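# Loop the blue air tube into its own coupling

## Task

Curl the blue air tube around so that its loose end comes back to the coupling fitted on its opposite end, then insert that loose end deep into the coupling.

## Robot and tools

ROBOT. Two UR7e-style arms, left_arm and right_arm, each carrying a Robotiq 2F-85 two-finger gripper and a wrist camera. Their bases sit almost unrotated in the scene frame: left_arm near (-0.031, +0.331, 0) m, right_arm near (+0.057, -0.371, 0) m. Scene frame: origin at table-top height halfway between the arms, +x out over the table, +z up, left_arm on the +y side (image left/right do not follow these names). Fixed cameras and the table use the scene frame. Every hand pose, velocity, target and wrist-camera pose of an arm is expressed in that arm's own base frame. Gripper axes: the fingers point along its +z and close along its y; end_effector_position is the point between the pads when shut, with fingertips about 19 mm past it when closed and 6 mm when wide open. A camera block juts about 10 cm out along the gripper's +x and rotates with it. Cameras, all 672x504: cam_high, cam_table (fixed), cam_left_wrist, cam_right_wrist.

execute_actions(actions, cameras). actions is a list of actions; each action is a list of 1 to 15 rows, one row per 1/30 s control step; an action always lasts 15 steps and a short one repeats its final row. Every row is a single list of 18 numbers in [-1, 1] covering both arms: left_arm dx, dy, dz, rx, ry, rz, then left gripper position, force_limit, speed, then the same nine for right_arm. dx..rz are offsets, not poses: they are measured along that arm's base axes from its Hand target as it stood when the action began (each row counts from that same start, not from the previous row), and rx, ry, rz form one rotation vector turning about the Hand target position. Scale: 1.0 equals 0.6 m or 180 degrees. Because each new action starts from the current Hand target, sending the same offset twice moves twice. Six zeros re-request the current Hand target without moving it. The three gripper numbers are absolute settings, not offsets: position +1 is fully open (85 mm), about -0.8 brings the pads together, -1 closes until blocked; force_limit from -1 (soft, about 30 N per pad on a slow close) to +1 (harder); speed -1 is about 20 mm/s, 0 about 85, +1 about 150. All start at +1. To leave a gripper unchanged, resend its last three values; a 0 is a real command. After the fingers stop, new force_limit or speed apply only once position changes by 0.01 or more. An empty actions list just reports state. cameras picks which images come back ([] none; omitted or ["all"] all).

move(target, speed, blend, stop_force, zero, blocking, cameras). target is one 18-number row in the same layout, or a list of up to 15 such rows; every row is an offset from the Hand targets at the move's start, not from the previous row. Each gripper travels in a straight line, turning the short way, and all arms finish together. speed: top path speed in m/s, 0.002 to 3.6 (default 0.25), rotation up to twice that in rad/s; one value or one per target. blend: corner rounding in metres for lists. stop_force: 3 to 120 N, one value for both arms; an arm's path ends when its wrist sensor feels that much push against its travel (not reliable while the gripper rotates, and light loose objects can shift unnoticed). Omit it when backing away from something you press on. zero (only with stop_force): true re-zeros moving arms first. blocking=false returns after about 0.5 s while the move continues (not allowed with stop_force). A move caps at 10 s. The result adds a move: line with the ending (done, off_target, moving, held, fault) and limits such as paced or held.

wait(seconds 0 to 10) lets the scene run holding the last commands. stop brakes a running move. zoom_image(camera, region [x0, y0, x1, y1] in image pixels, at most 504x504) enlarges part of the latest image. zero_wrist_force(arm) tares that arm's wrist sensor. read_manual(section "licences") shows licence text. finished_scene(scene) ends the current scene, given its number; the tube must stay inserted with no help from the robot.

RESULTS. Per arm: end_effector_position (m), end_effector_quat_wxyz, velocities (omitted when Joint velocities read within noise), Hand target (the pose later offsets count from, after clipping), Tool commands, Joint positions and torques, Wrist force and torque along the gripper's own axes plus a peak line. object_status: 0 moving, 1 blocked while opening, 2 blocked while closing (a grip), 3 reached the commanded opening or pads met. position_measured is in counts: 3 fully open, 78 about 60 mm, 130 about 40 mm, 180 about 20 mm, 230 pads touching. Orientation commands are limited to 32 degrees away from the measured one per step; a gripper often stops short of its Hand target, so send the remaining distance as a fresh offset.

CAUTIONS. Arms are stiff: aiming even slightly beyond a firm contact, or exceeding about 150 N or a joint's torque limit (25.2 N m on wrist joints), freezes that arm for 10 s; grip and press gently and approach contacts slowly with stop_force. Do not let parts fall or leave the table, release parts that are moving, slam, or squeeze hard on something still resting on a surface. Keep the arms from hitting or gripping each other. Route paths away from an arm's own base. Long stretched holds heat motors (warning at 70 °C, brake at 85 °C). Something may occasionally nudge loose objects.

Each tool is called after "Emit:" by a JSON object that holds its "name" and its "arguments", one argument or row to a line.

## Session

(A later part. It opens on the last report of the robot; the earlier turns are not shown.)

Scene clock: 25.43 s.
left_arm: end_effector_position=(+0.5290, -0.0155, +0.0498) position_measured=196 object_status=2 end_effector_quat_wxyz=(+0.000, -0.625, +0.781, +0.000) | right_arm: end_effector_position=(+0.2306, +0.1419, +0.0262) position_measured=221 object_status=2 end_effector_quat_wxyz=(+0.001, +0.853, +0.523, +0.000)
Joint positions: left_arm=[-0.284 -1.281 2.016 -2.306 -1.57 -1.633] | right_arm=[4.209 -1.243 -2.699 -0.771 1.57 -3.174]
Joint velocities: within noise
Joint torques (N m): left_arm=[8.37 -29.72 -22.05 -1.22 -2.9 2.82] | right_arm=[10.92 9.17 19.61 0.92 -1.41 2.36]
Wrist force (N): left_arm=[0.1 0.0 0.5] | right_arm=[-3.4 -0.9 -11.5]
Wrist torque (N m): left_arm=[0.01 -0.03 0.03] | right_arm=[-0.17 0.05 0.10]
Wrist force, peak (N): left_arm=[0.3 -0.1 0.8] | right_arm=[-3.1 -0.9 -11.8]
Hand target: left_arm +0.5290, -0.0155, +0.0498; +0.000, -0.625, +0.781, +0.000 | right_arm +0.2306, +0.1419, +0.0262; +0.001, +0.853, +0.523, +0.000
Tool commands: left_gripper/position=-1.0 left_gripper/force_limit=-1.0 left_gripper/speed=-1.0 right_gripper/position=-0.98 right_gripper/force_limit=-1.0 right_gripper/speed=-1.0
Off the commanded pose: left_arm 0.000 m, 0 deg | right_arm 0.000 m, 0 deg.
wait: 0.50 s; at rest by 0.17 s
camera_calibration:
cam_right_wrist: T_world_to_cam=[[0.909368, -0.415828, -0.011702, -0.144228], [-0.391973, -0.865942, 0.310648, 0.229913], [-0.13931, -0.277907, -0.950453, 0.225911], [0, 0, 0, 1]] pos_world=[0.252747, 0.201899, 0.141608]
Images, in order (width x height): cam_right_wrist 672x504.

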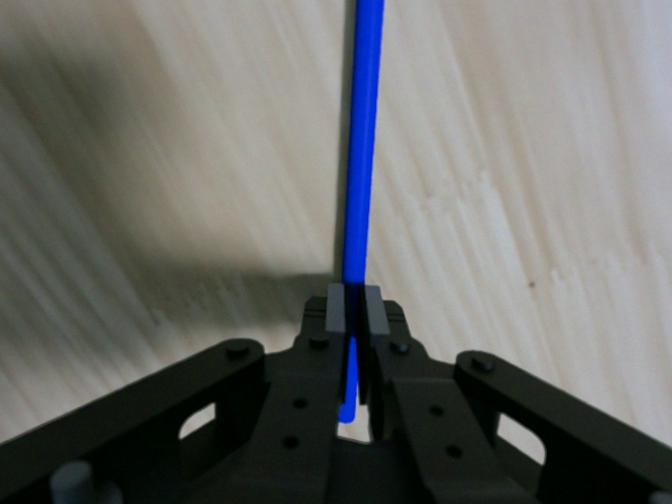

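Emit:
{"name": "move", "arguments": {
  "target": [0,0,0,0,0,0,-1,-1,-1,0.02,0,0.06,0,0,0,-0.98,-1,-1],
  "speed": 0.1,
  "cameras": ["cam_right_wrist","cam_table"]
}}

Emit:
{"name": "zoom_image", "arguments": {
  "camera": "cam_right_wrist",
  "region": [200, 250, 500, 475]
}}

Emit:
{"name": "zoom_image", "arguments": {
  "camera": "cam_table",
  "region": [50, 150, 250, 300]
}}

Scene clock: 28.43 s.
left_arm: end_effector_position=(+0.5290, -0.0155, +0.0498) position_measured=196 object_status=2 end_effector_quat_wxyz=(+0.000, -0.625, +0.781, +0.000) | right_arm: end_effector_position=(+0.2426, +0.1419, +0.0621) position_measured=221 object_status=2 end_effector_quat_wxyz=(+0.001, +0.853, +0.523, +0.000)
Joint positions: left_arm=[-0.284 -1.281 2.016 -2.306 -1.57 -1.633] | right_arm=[4.166 -1.168 -2.614 -0.932 1.57 -3.217]
Joint velocities: within noise
Joint torques (N m): left_arm=[8.12 -29.63 -23.85 -1.24 -2.91 2.81] | right_arm=[-10.52 17.2 33.1 0.53 1.75 -2.35]
Wrist force (N): left_arm=[0.2 0.0 0.6] | right_arm=[-0.3 -1.2 -0.7]
Wrist torque (N m): left_arm=[0.00 -0.03 0.04] | right_arm=[-0.21 0.11 0.11]
Wrist force, peak (N): left_arm=[0.5 0.1 0.8] | right_arm=[-3.5 -1.2 -11.7]
Hand target: left_arm +0.5290, -0.0155, +0.0498; +0.000, -0.625, +0.781, +0.000 | right_arm +0.2426, +0.1419, +0.0622; +0.001, +0.853, +0.523, +0.000
Off the commanded pose: left_arm 0.000 m, 0 deg | right_arm 0.000 m, 0 deg.
move: done
camera_calibration:
cam_right_wrist: T_world_to_cam=[[0.909357, -0.415853, -0.01165, -0.154722], [-0.391999, -0.8659, 0.310731, 0.223448], [-0.139306, -0.277999, -0.950426, 0.261717], [0, 0, 0, 1]] pos_world=[0.264747, 0.201899, 0.177508]
Images, in order (width x height): cam_table 672x504, cam_right_wrist 672x504.

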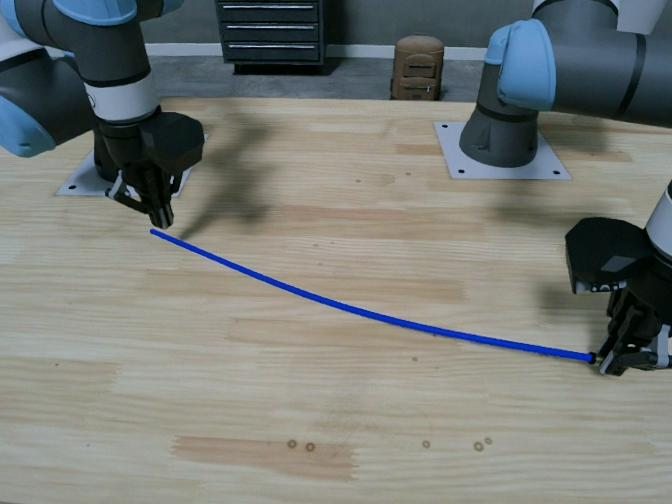

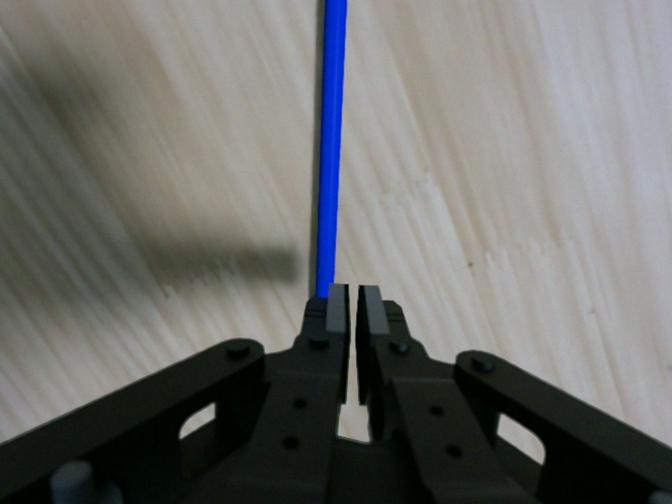

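Scaled by 1.680 from the camera's 672x504 image, which has a finer 960x720 frame.

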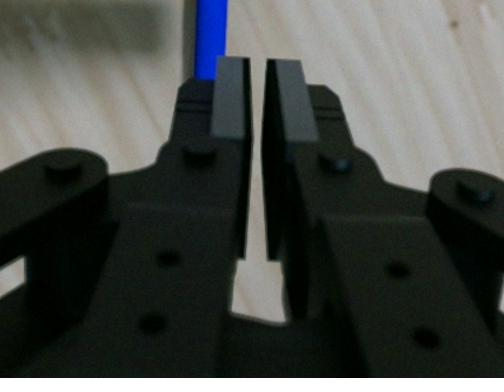

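Scaled by 2.520 from the camera's 672x504 image, which has a finer 960x720 frame.

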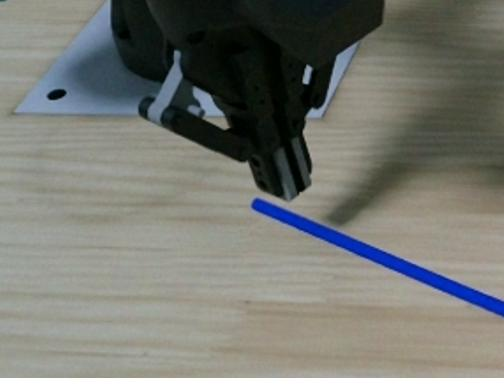

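Emit:
{"name": "move", "arguments": {
  "target": [0,0,0,0,0,0,-1,-1,-1,0,0,0.06,0,0,0,0,-1,0],
  "cameras": ["cam_right_wrist"]
}}

Scene clock: 30.20 s.
left_arm: end_effector_position=(+0.5290, -0.0155, +0.0498) position_measured=196 object_status=2 end_effector_quat_wxyz=(+0.000, -0.625, +0.781, +0.000) | right_arm: end_effector_position=(+0.2426, +0.1419, +0.0981) position_measured=129 object_status=3 end_effector_quat_wxyz=(+0.001, +0.853, +0.523, +0.000)
Joint positions: left_arm=[-0.284 -1.281 2.016 -2.306 -1.57 -1.633] | right_arm=[4.166 -1.083 -2.543 -1.087 1.57 -3.217]
Joint velocities: within noise
Joint torques (N m): left_arm=[7.13 -29.22 -23.61 -1.46 -2.95 2.85] | right_arm=[11.29 12.54 33.27 1.14 -1.85 2.23]
Wrist force (N): left_arm=[0.1 0.3 0.5] | right_arm=[-0.2 -1.2 -0.5]
Wrist torque (N m): left_arm=[0.05 -0.03 0.03] | right_arm=[-0.19 0.08 0.10]
Wrist force, peak (N): left_arm=[0.1 -0.1 1.1] | right_arm=[-0.1 -1.3 -1.6]
Hand target: left_arm +0.5290, -0.0155, +0.0498; +0.000, -0.625, +0.781, +0.000 | right_arm +0.2426, +0.1419, +0.0982; +0.001, +0.853, +0.523, +0.000
Off the commanded pose: left_arm 0.000 m, 0 deg | right_arm 0.000 m, 0 deg.
move: done
camera_calibration:
cam_right_wrist: T_world_to_cam=[[0.909345, -0.415877, -0.0117368, -0.154276], [-0.391992, -0.86589, 0.310769, 0.212249], [-0.139404, -0.277995, -0.950413, 0.295955], [0, 0, 0, 1]] pos_world=[0.264747, 0.201899, 0.213508]
Images, in order (width x height): cam_right_wrist 672x504.

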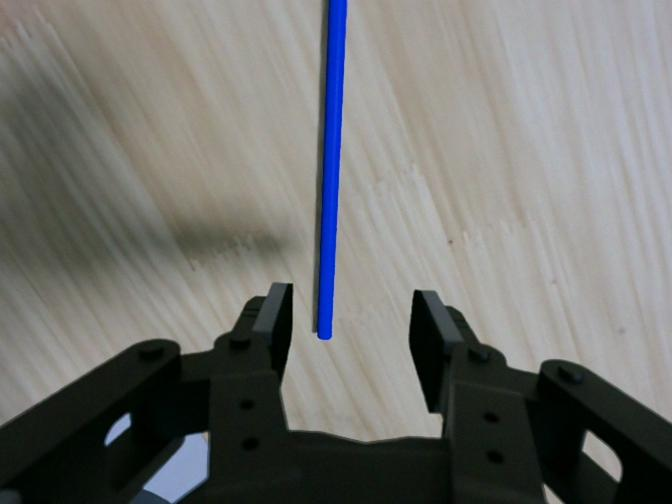

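Emit:
{"name": "move", "arguments": {
  "target": [
    [0,0,0,0,0,0,-1,-1,-1,-0.02,0,-0.08,0,0,0,0,-1,0],
    [0,0,0,0,0,0,-1,-1,-1,-0.02,0,-0.1285,0,0,0,0,-1,0]
  ],
  "speed": [0.2,0.05],
  "stop_force": 6,
  "cameras": ["cam_right_wrist"]
}}

Emit:
{"name": "move", "arguments": {
  "target": [0,0,0,0,0,0,-1,-1,-1,0,0,0,0,0,0,-1,-1,-1],
  "cameras": []
}}

Emit:
{"name": "wait", "arguments": {
  "seconds": 1.2,
  "cameras": ["cam_right_wrist"]
}}

Emit:
{"name": "zoom_image", "arguments": {
  "camera": "cam_right_wrist",
  "region": [200, 250, 500, 475]
}}

Scene clock: 32.77 s.
left_arm: end_effector_position=(+0.5290, -0.0155, +0.0498) position_measured=196 object_status=2 end_effector_quat_wxyz=(+0.000, -0.625, +0.781, +0.000) | right_arm: end_effector_position=(+0.2306, +0.1419, +0.0211) position_measured=129 object_status=3 end_effector_quat_wxyz=(+0.001, +0.853, +0.523, +0.000)
Joint positions: left_arm=[-0.284 -1.281 2.016 -2.306 -1.57 -1.633] | right_arm=[4.209 -1.264 -2.708 -0.742 1.57 -3.174]
Joint velocities: within noise
Joint torques (N m): left_arm=[8.72 -30.18 -23.57 -1.48 -2.72 2.85] | right_arm=[-9.29 -6 7.95 5.04 1.79 -2.21]
Wrist force (N): left_arm=[0.2 0.1 0.7] | right_arm=[-0.2 -1.1 -0.7]
Wrist torque (N m): left_arm=[0.03 -0.03 0.03] | right_arm=[-0.18 0.10 0.11]
Wrist force, peak (N): left_arm=[0.3 0.1 0.9] | right_arm=[-0.1 -1.2 -2.0]
Hand target: left_arm +0.5290, -0.0155, +0.0498; +0.000, -0.625, +0.781, +0.000 | right_arm +0.2306, +0.1419, +0.0211; +0.001, +0.853, +0.523, +0.000
Off the commanded pose: left_arm 0.000 m, 0 deg | right_arm 0.000 m, 0 deg.
move: done
camera_calibration:
cam_right_wrist: T_world_to_cam=[[0.909381, -0.415799, -0.0117639, -0.144288], [-0.39191, -0.865927, 0.310768, 0.231462], [-0.139404, -0.277996, -0.950413, 0.2211], [0, 0, 0, 1]] pos_world=[0.252747, 0.201899, 0.136508]
Images, in order (width x height): cam_right_wrist 672x504.

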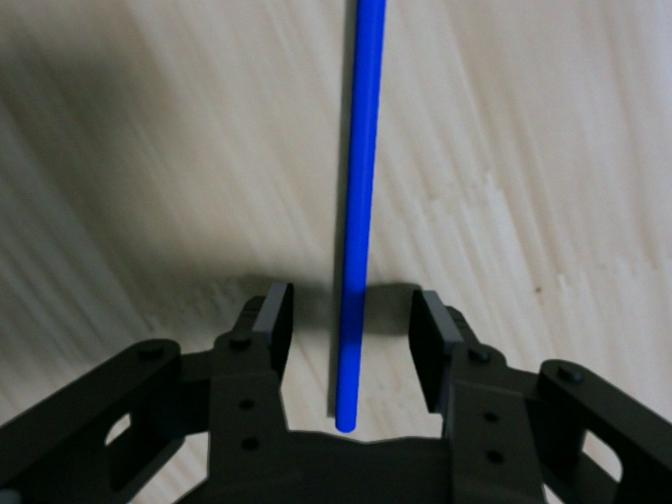

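Scene clock: 34.63 s.
left_arm: end_effector_position=(+0.5290, -0.0155, +0.0498) position_measured=196 object_status=2 end_effector_quat_wxyz=(+0.000, -0.625, +0.781, +0.000) | right_arm: end_effector_position=(+0.2306, +0.1419, +0.0211) position_measured=212 object_status=0 end_effector_quat_wxyz=(+0.001, +0.853, +0.523, +0.000)
Joint positions: left_arm=[-0.284 -1.281 2.016 -2.306 -1.57 -1.633] | right_arm=[4.209 -1.264 -2.708 -0.742 1.57 -3.174]
Joint velocities: within noise
Joint torques (N m): left_arm=[7.32 -30.27 -23.51 -1.35 -2.86 2.8] | right_arm=[-9.79 -5.64 10.28 4.75 1.75 -2.13]
Wrist force (N): left_arm=[0.0 0.2 0.7] | right_arm=[-0.9 -1.2 -3.8]
Wrist torque (N m): left_arm=[0.03 0.00 0.03] | right_arm=[-0.18 0.11 0.11]
Wrist force, peak (N): left_arm=[0.4 0.2 0.8] | right_arm=[-0.9 -1.2 -3.8]
Hand target: left_arm +0.5290, -0.0155, +0.0498; +0.000, -0.625, +0.781, +0.000 | right_arm +0.2306, +0.1419, +0.0211; +0.001, +0.853, +0.523, +0.000
Off the commanded pose: left_arm 0.000 m, 0 deg | right_arm 0.000 m, 0 deg.
move: done
No camera images: "cameras" was empty.

Scene clock: 35.83 s.
left_arm: end_effector_position=(+0.5290, -0.0155, +0.0498) position_measured=196 object_status=2 end_effector_quat_wxyz=(+0.000, -0.625, +0.781, +0.000) | right_arm: end_effector_position=(+0.2306, +0.1419, +0.0211) position_measured=212 object_status=2 end_effector_quat_wxyz=(+0.001, +0.853, +0.523, +0.000)
Joint positions: left_arm=[-0.284 -1.281 2.016 -2.306 -1.57 -1.633] | right_arm=[4.209 -1.264 -2.708 -0.742 1.57 -3.174]
Joint velocities: within noise
Joint torques (N m): left_arm=[7.94 -31.24 -23.45 -1.48 -2.96 2.87] | right_arm=[-8.35 -5.57 12.11 4.51 1.78 -2.15]
Wrist force (N): left_arm=[0.1 0.0 0.6] | right_arm=[-1.0 -1.1 -3.7]
Wrist torque (N m): left_arm=[0.00 -0.03 0.03] | right_arm=[-0.17 0.09 0.11]
Wrist force, peak (N): left_arm=[0.1 0.0 0.8] | right_arm=[-1.0 -1.0 -4.0]
Hand target: left_arm +0.5290, -0.0155, +0.0498; +0.000, -0.625, +0.781, +0.000 | right_arm +0.2306, +0.1419, +0.0211; +0.001, +0.853, +0.523, +0.000
Tool commands: left_gripper/position=-1.0 left_gripper/force_limit=-1.0 left_gripper/speed=-1.0 right_gripper/position=-1.0 right_gripper/force_limit=-1.0 right_gripper/speed=-1.0
Off the commanded pose: left_arm 0.000 m, 0 deg | right_arm 0.000 m, 0 deg.
wait: 1.20 s; at rest by 0.17 s
camera_calibration:
cam_right_wrist: T_world_to_cam=[[0.909381, -0.415799, -0.0117639, -0.144288], [-0.39191, -0.865927, 0.310768, 0.231462], [-0.139404, -0.277996, -0.950413, 0.2211], [0, 0, 0, 1]] pos_world=[0.252747, 0.201899, 0.136508]
Images, in order (width x height): cam_right_wrist 672x504.

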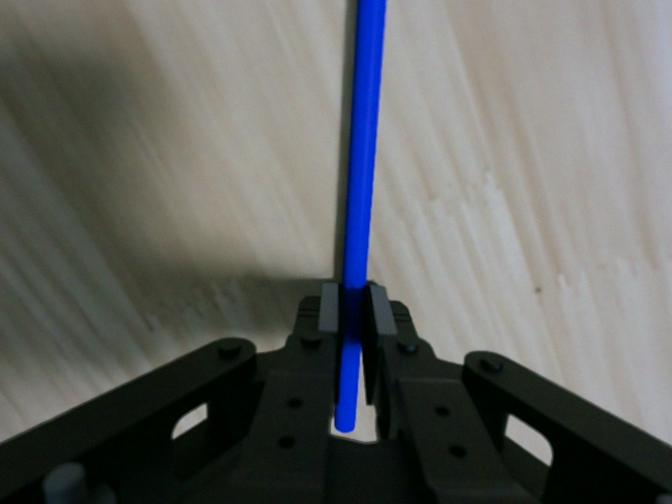

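Scaled by 1.680 from the camera's 672x504 image, which has a finer 960x720 frame.

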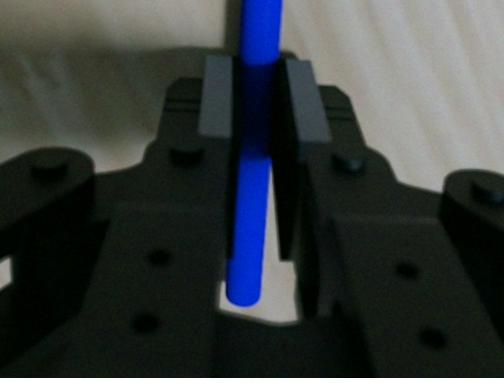

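Emit:
{"name": "move", "arguments": {
  "target": [
    [0,0,0.067,0,0,0,-1,-1,-1,0,0,0.115,0,0,0,-1,-1,-1],
    [-0.175,-0.2725,0.067,0,0,0.528,-1,-1,-1,0.191,0.092,0.115,0,0,-0.444,-1,-1,-1]
  ],
  "speed": 0.2
}}

Emit:
{"name": "zoom_image", "arguments": {
  "camera": "cam_right_wrist",
  "region": [200, 250, 500, 475]
}}

Emit:
{"name": "zoom_image", "arguments": {
  "camera": "cam_left_wrist",
  "region": [200, 150, 500, 375]
}}

Scene clock: 42.43 s.
left_arm: end_effector_position=(+0.4241, -0.1789, +0.0900) position_measured=196 object_status=2 end_effector_quat_wxyz=(+0.000, +0.998, -0.067, +0.000) | right_arm: end_effector_position=(+0.3452, +0.1971, +0.0901) position_measured=212 object_status=2 end_effector_quat_wxyz=(+0.000, +0.989, -0.147, -0.001)
Joint positions: left_arm=[-0.693 -1.499 2.156 -2.227 -1.571 -3.701] | right_arm=[4.002 -1.486 -2.31 -0.917 1.572 -1.986]
Joint velocities: within noise
Joint torques (N m): left_arm=[-7.54 -34.62 -11.34 -4.62 2.62 -2.73] | right_arm=[-10.04 6.76 32.18 5.1 -1.84 2.42]
Wrist force (N): left_arm=[0.2 0.1 0.8] | right_arm=[0.0 -1.4 -0.6]
Wrist torque (N m): left_arm=[0.02 -0.04 0.07] | right_arm=[-0.24 0.05 0.03]
Wrist force, peak (N): left_arm=[0.3 0.0 1.5] | right_arm=[-1.0 -1.1 -3.8]
Hand target: left_arm +0.4240, -0.1790, +0.0900; +0.000, +0.998, -0.067, +0.000 | right_arm +0.3452, +0.1971, +0.0901; +0.000, +0.989, -0.147, -0.001
Off the commanded pose: left_arm 0.000 m, 0 deg | right_arm 0.000 m, 0 deg.
move: done
camera_calibration:
cam_left_wrist: T_world_to_cam=[[-0.18412, -0.982697, -0.0201741, -0.0841512], [-0.91828, 0.164659, 0.360068, 0.396481], [-0.350516, 0.0848213, -0.932708, 0.375937], [0, 0, 0, 1]] pos_world=[0.480359, -0.179867, 0.206182]
cam_right_wrist: T_world_to_cam=[[-0.250069, -0.968157, -0.0116934, 0.284353], [-0.921187, 0.234183, 0.310762, 0.268607], [-0.298128, 0.0884837, -0.950416, 0.300559], [0, 0, 0, 1]] pos_world=[0.40815, 0.185801, 0.205508]

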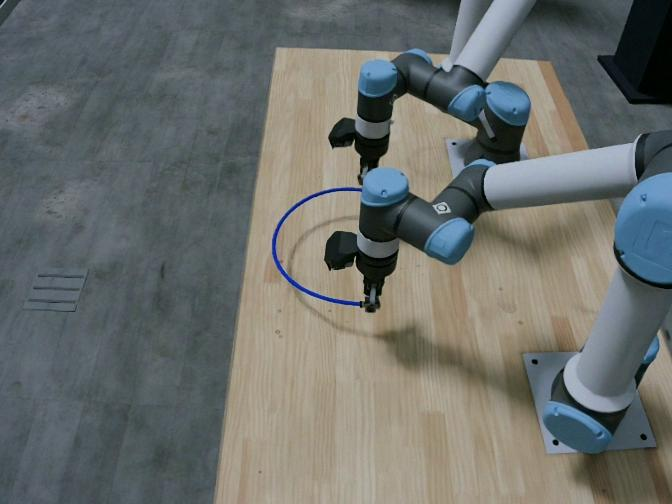

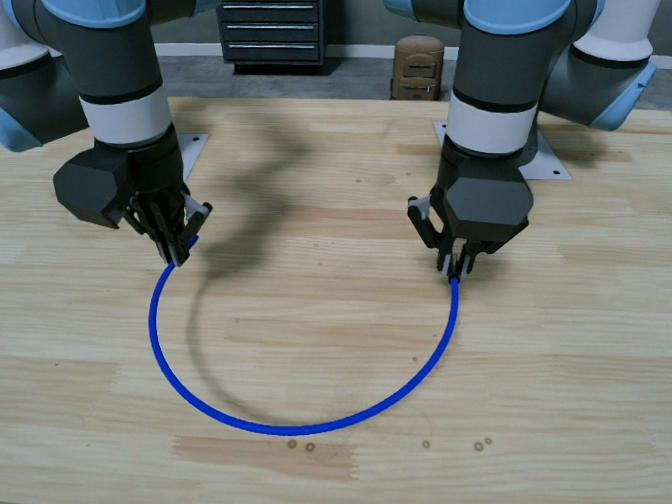

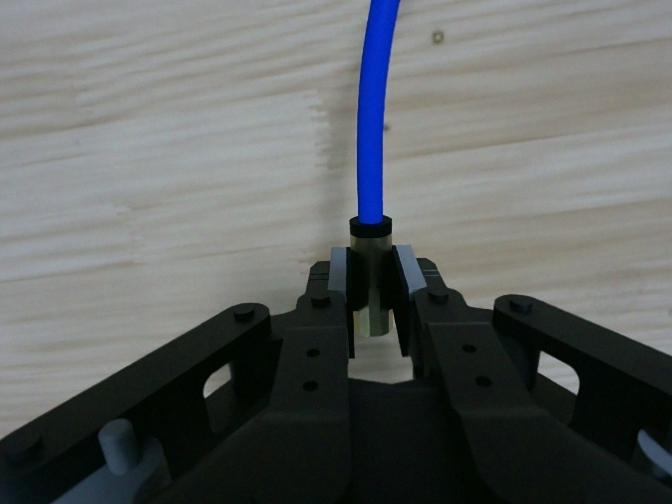

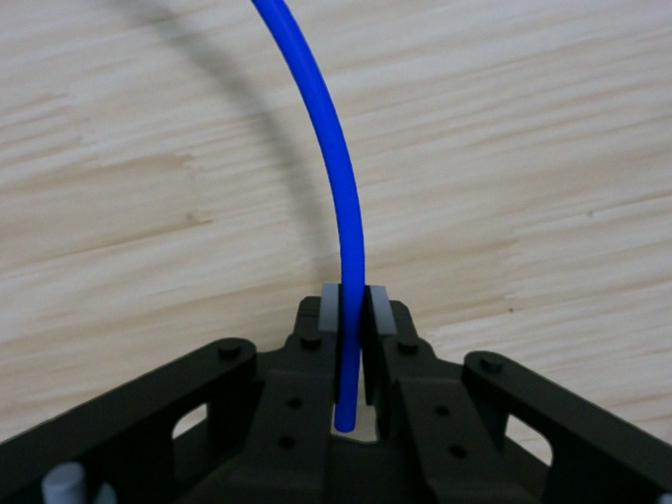

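Scaled by 1.680 from the camera's 672x504 image, which has a finer 960x720 frame.

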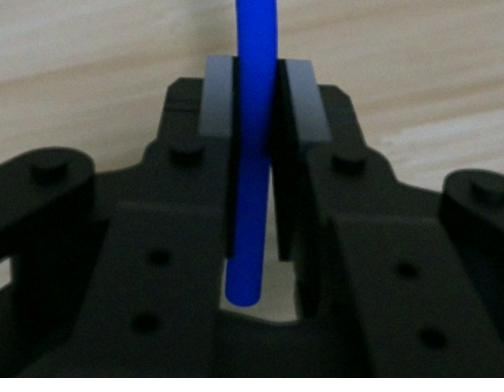

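Scaled by 1.680 from the camera's 672x504 image, which has a finer 960x720 frame.

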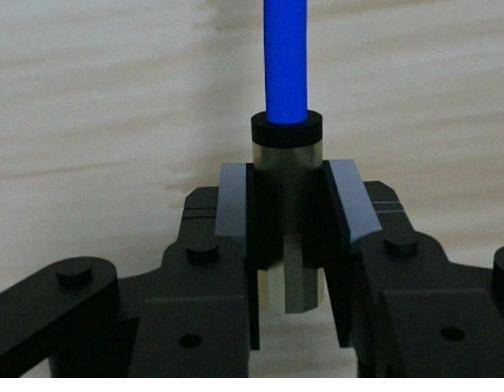

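Emit:
{"name": "move", "arguments": {
  "target": [0.028,-0.118,0.139,0,0,0.529,-1,-1,-1,0.035,0.116,0.146,0,0,-0.41,-1,-1,-1],
  "speed": 0.2
}}

Emit:
{"name": "zoom_image", "arguments": {
  "camera": "cam_right_wrist",
  "region": [200, 250, 500, 475]
}}

Scene clock: 49.10 s.
left_arm: end_effector_position=(+0.4408, -0.2497, +0.1734) position_measured=196 object_status=2 end_effector_quat_wxyz=(+0.000, +0.722, +0.692, +0.000) | right_arm: end_effector_position=(+0.3662, +0.2667, +0.1777) position_measured=212 object_status=2 end_effector_quat_wxyz=(+0.000, +0.703, -0.711, -0.001)
Joint positions: left_arm=[-0.781 -1.502 1.911 -1.981 -1.571 -5.451] | right_arm=[4.069 -1.504 -2.036 -1.172 1.572 -0.631]
Joint velocities: within noise
Joint torques (N m): left_arm=[-7.91 -21.32 -28.39 -0.61 2.85 -2.69] | right_arm=[10.89 8.89 34.62 0.27 -1.88 2.47]
Wrist force (N): left_arm=[0.0 0.1 0.5] | right_arm=[-0.6 -1.4 -0.8]
Wrist torque (N m): left_arm=[-0.09 -0.13 0.06] | right_arm=[-0.23 -0.03 0.03]
Wrist force, peak (N): left_arm=[-1.0 0.1 0.9] | right_arm=[-1.8 -1.8 -0.7]
Hand target: left_arm +0.4408, -0.2498, +0.1734; +0.000, +0.722, +0.692, +0.000 | right_arm +0.3662, +0.2667, +0.1777; +0.000, +0.703, -0.711, -0.001
Off the commanded pose: left_arm 0.000 m, 0 deg | right_arm 0.000 m, 0 deg.
move: done
camera_calibration:
cam_left_wrist: T_world_to_cam=[[0.995369, -0.0939889, -0.02016, -0.446996], [-0.0804684, -0.929427, 0.360124, -0.24911], [-0.052585, -0.356834, -0.932686, 0.223958], [0, 0, 0, 1]] pos_world=[0.436657, -0.193627, 0.289582]
cam_right_wrist: T_world_to_cam=[[-0.999481, -0.03, -0.0117456, 0.382301], [-0.0321651, 0.949942, 0.310767, -0.272036], [0.00183466, 0.310983, -0.950414, 0.21462], [0, 0, 0, 1]] pos_world=[0.372959, 0.203144, 0.293008]

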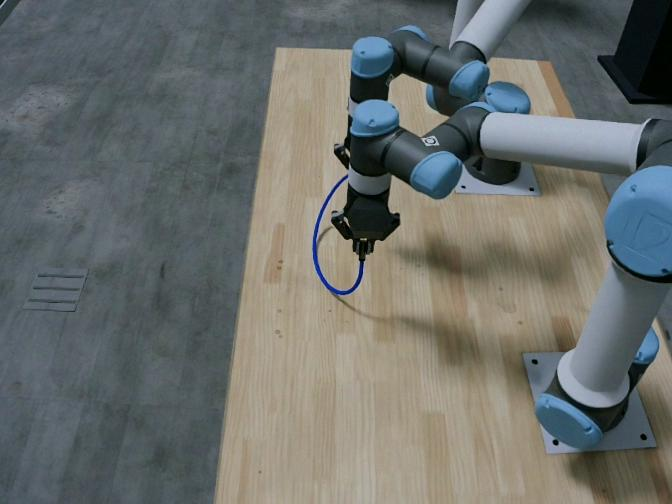

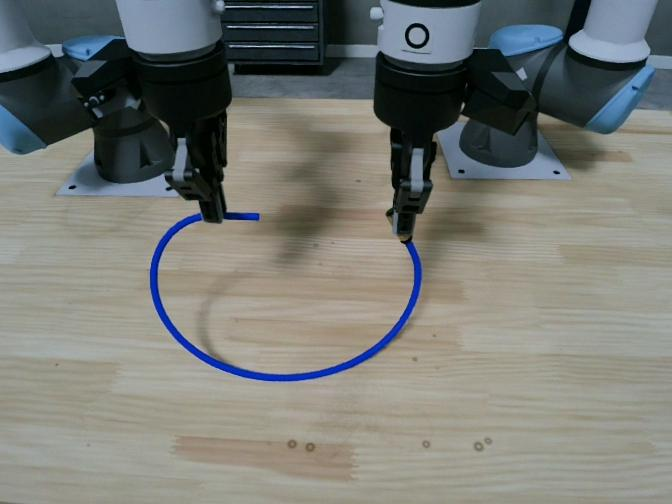

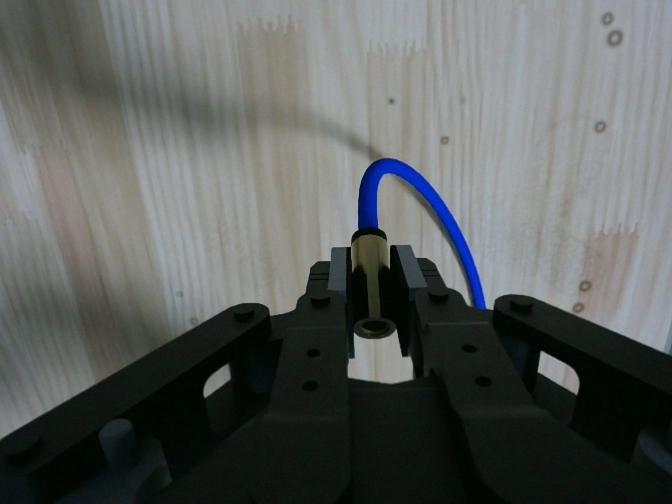

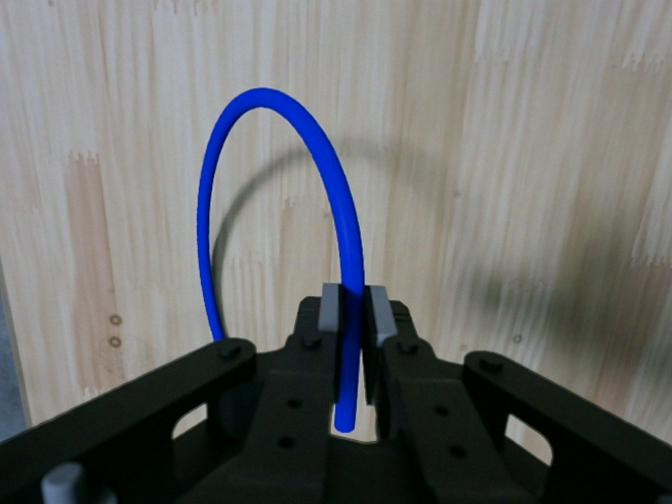

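Scaled by 1.680 from the camera's 672x504 image, which has a finer 960x720 frame.

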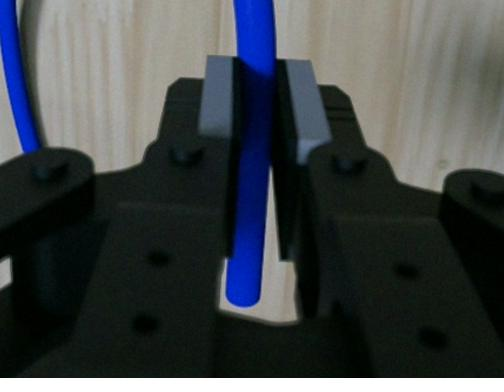

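Emit:
{"name": "move", "arguments": {
  "target": [-0.017,0.0007,-0.008,-0.0117,-0.2775,0,-1,-1,-1,0.0187,-0.0002,-0.0068,0.0027,0.2222,0,-1,-1,-1],
  "speed": 0.2
}}

Emit:
{"name": "zoom_image", "arguments": {
  "camera": "cam_table",
  "region": [150, 130, 450, 355]
}}

Scene clock: 53.00 s.
left_arm: end_effector_position=(+0.4306, -0.2493, +0.1686) position_measured=196 object_status=2 end_effector_quat_wxyz=(+0.305, +0.654, +0.627, +0.292) | right_arm: end_effector_position=(+0.3774, +0.2666, +0.1736) position_measured=212 object_status=2 end_effector_quat_wxyz=(+0.240, +0.660, -0.669, -0.244)
Joint positions: left_arm=[-1.208 -1.669 2.516 -2.858 -0.79 -5.694] | right_arm=[3.817 -1.903 -1.603 -1.781 1.992 -1.008]
Joint velocities: within noise
Joint torques (N m): left_arm=[-7.78 -7.48 -8.34 -4.54 4.45 2.91] | right_arm=[-10.04 24.41 32.64 -1.37 2.55 -2.31]
Wrist force (N): left_arm=[0.1 0.1 0.8] | right_arm=[-0.3 -0.7 -1.1]
Wrist torque (N m): left_arm=[0.29 -0.20 0.21] | right_arm=[0.05 0.08 -0.11]
Wrist force, peak (N): left_arm=[0.1 0.3 1.1] | right_arm=[-1.2 -1.7 -0.8]
Hand target: left_arm +0.4306, -0.2493, +0.1686; +0.305, +0.654, +0.627, +0.292 | right_arm +0.3774, +0.2666, +0.1736; +0.240, +0.660, -0.669, -0.244
Off the commanded pose: left_arm 0.000 m, 0 deg | right_arm 0.000 m, 0 deg.
move: done
camera_calibration:
cam_left_wrist: T_world_to_cam=[[0.654697, -0.0793558, 0.751714, -0.41671], [-0.341116, -0.91847, 0.200132, -0.105791], [0.674545, -0.387448, -0.628389, -0.152991], [0, 0, 0, 1]] pos_world=[0.339931, -0.18951, 0.238281]
cam_right_wrist: T_world_to_cam=[[-0.773423, -0.0325294, 0.633055, 0.196922], [0.177908, 0.947403, 0.266038, -0.341156], [-0.608412, 0.318385, -0.726956, 0.400345], [0, 0, 0, 1]] pos_world=[0.456573, 0.202153, 0.257132]

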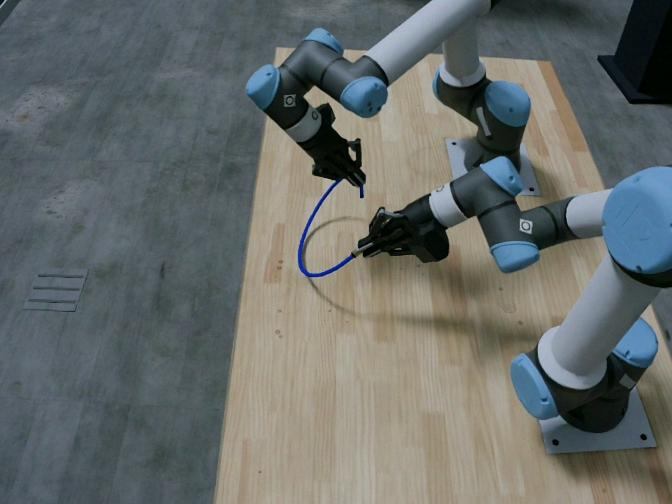

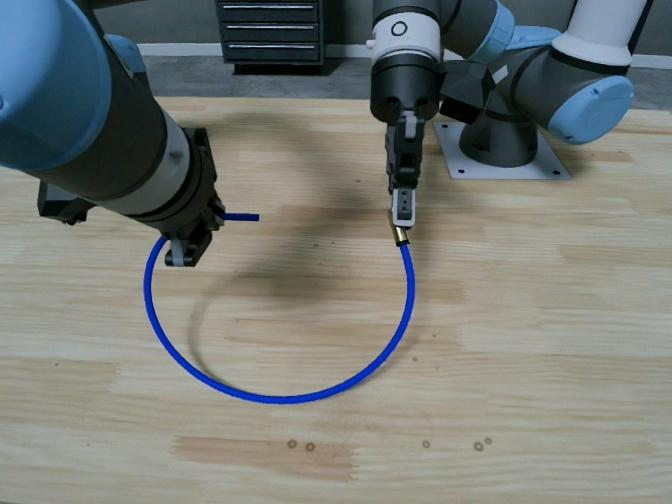

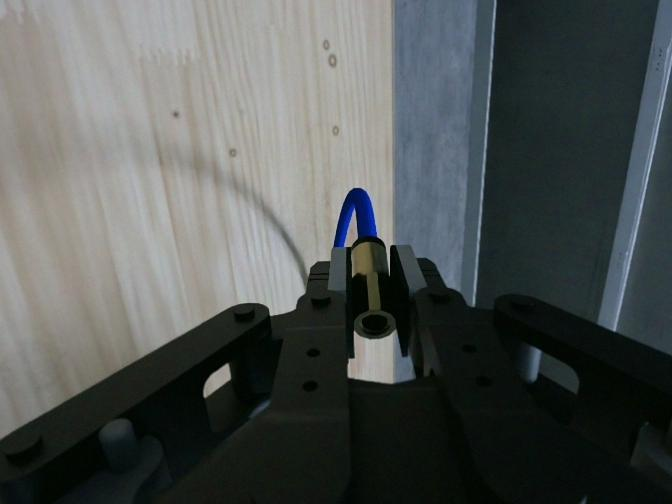

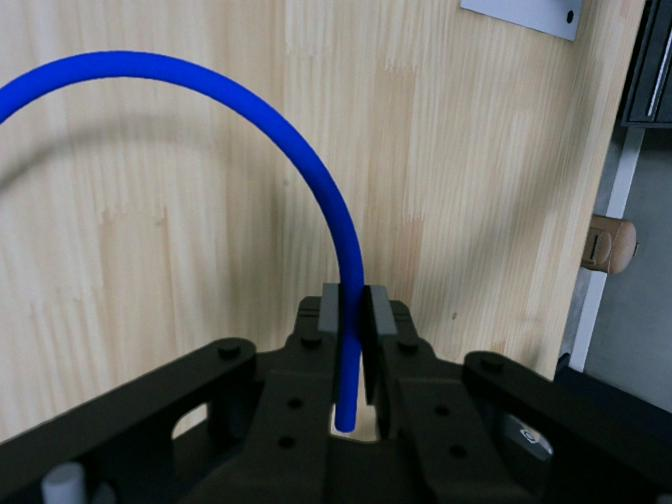

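Scaled by 1.680 from the camera's 672x504 image, which has a finer 960x720 frame.

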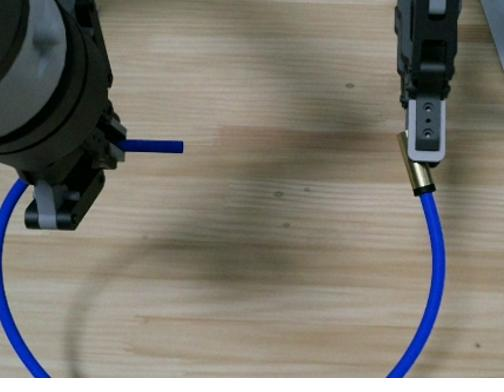

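Emit:
{"name": "zoom_image", "arguments": {
  "camera": "cam_table",
  "region": [340, 150, 480, 255]
}}

Emit:
{"name": "zoom_image", "arguments": {
  "camera": "cam_left_wrist",
  "region": [270, 170, 470, 350]
}}

Emit:
{"name": "zoom_image", "arguments": {
  "camera": "cam_high",
  "region": [280, 140, 460, 290]
}}

Scaled by 3.600 from the camera's 672x504 image, which has a finer 960x720 frame.

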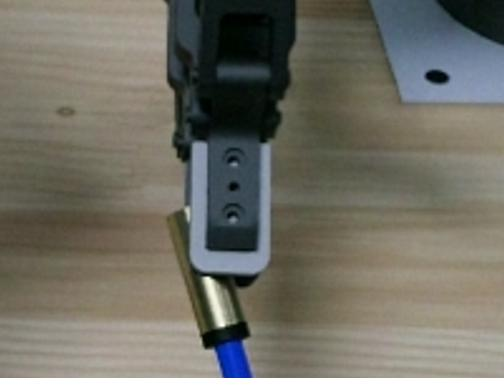

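Scaled by 2.520 from the camera's 672x504 image, which has a finer 960x720 frame.

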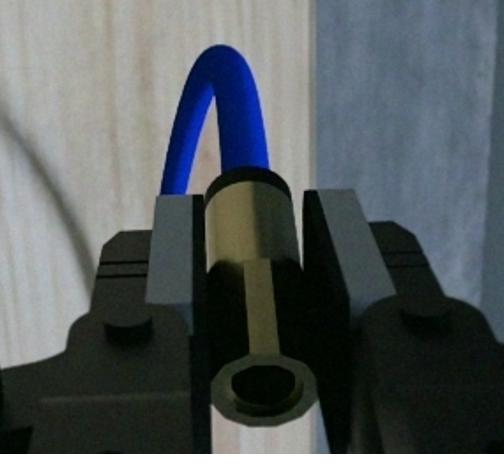

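Scaled by 2.800 from the camera's 672x504 image, which has a finer 960x720 frame.

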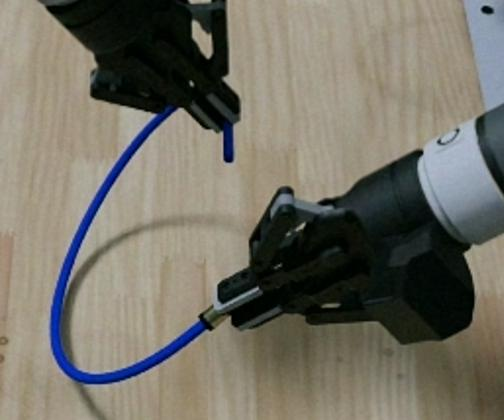

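Emit:
{"name": "move", "arguments": {
  "target": [
    [0.017,-0.0007,0.008,0.0117,0.2775,0,-1,-1,-1,0,0,0,0,0,0,-1,-1,-1],
    [0.017,-0.0007,-0.19,0.0117,0.2775,0,-1,-1,-1,0,0,-0.1,0,0,0,-1,-1,-1]
  ],
  "speed": 0.2
}}

Emit:
{"name": "zoom_image", "arguments": {
  "camera": "cam_left_wrist",
  "region": [270, 170, 470, 350]
}}

Emit:
{"name": "zoom_image", "arguments": {
  "camera": "cam_table",
  "region": [340, 180, 480, 285]
}}

Scene clock: 59.20 s.
left_arm: end_effector_position=(+0.4408, -0.2497, +0.0546) position_measured=196 object_status=2 end_effector_quat_wxyz=(+0.000, +0.722, +0.692, +0.000) | right_arm: end_effector_position=(+0.3774, +0.2666, +0.1136) position_measured=212 object_status=2 end_effector_quat_wxyz=(+0.240, +0.660, -0.669, -0.244)
Joint positions: left_arm=[-0.781 -1.335 2.074 -2.31 -1.571 -5.451] | right_arm=[3.817 -1.963 -1.687 -1.638 1.992 -1.008]
Joint velocities: within noise
Joint torques (N m): left_arm=[10.24 -25.19 -8.32 -4.05 2.85 2.65] | right_arm=[-9.22 25.6 9.82 3.16 -0.29 2.57]
Wrist force (N): left_arm=[-1.5 0.6 -1.7] | right_arm=[-1.0 -0.5 -0.9]
Wrist torque (N m): left_arm=[-0.13 0.01 0.26] | right_arm=[0.07 0.17 -0.17]
Wrist force, peak (N): left_arm=[-4.1 -5.7 -14.3] | right_arm=[-0.6 0.1 -1.8]
Hand target: left_arm +0.4408, -0.2498, +0.0546; +0.000, +0.722, +0.692, +0.000 | right_arm +0.3774, +0.2666, +0.1136; +0.240, +0.660, -0.669, -0.244
Off the commanded pose: left_arm 0.000 m, 0 deg | right_arm 0.000 m, 0 deg.
move: done
camera_calibration:
cam_left_wrist: T_world_to_cam=[[0.995399, -0.0936687, -0.0201871, -0.449336], [-0.0801655, -0.929493, 0.360022, -0.206491], [-0.0524866, -0.356747, -0.932725, 0.113228], [0, 0, 0, 1]] pos_world=[0.436658, -0.193627, 0.170882]
cam_right_wrist: T_world_to_cam=[[-0.77329, -0.0325966, 0.633214, 0.234763], [0.177905, 0.947406, 0.26603, -0.325217], [-0.608582, 0.31837, -0.72682, 0.356855], [0, 0, 0, 1]] pos_world=[0.456573, 0.202153, 0.197232]

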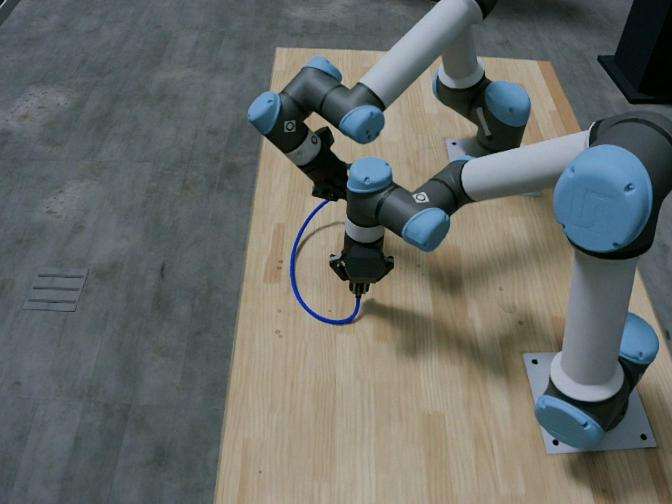

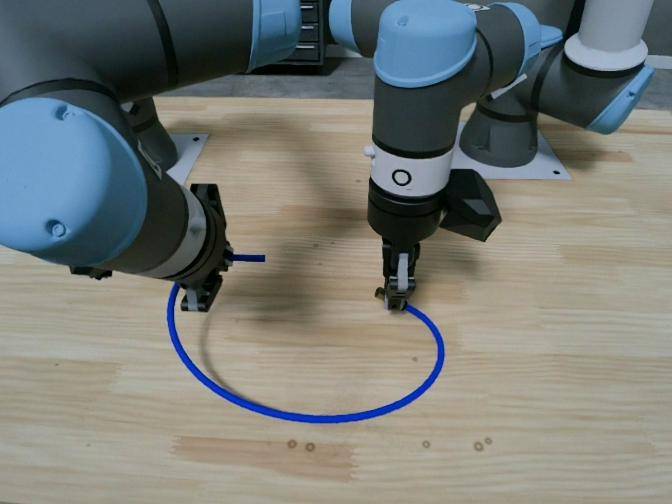

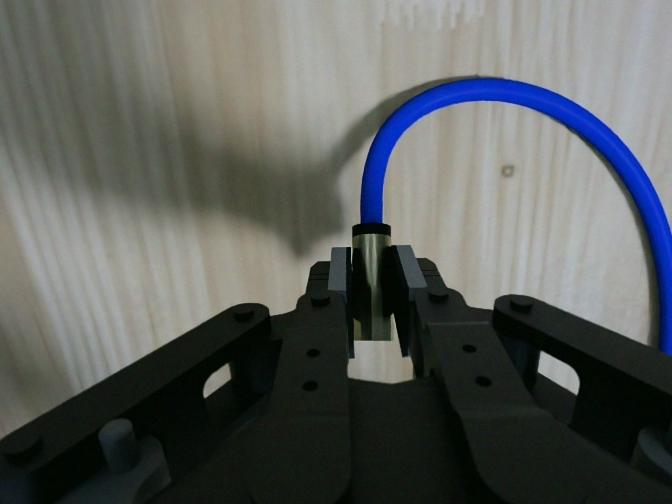

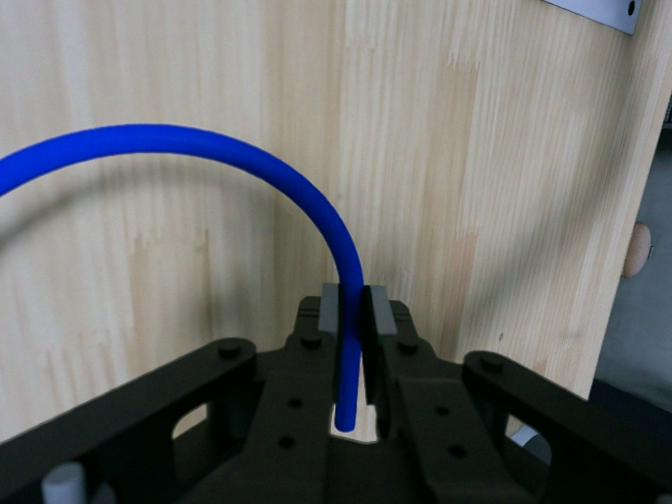

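Scaled by 2.520 from the camera's 672x504 image, which has a finer 960x720 frame.

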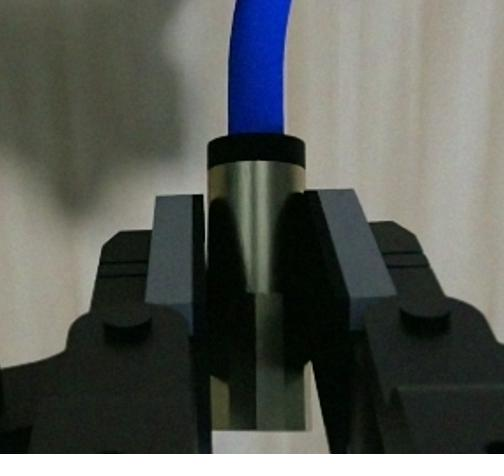

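Scaled by 3.600 from the camera's 672x504 image, which has a finer 960x720 frame.

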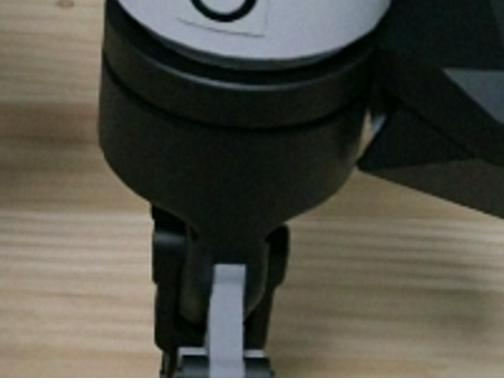

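Emit:
{"name": "zoom_image", "arguments": {
  "camera": "cam_table",
  "region": [340, 230, 480, 335]
}}

Scaled by 3.600 from the camera's 672x504 image, which has a finer 960x720 frame.

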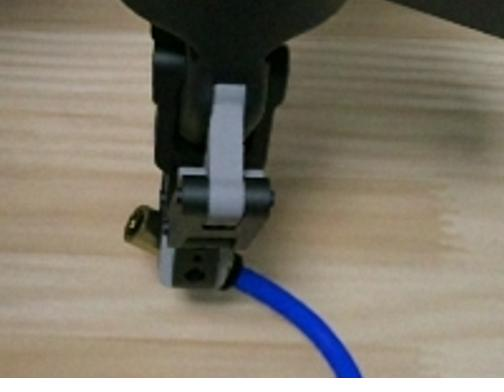

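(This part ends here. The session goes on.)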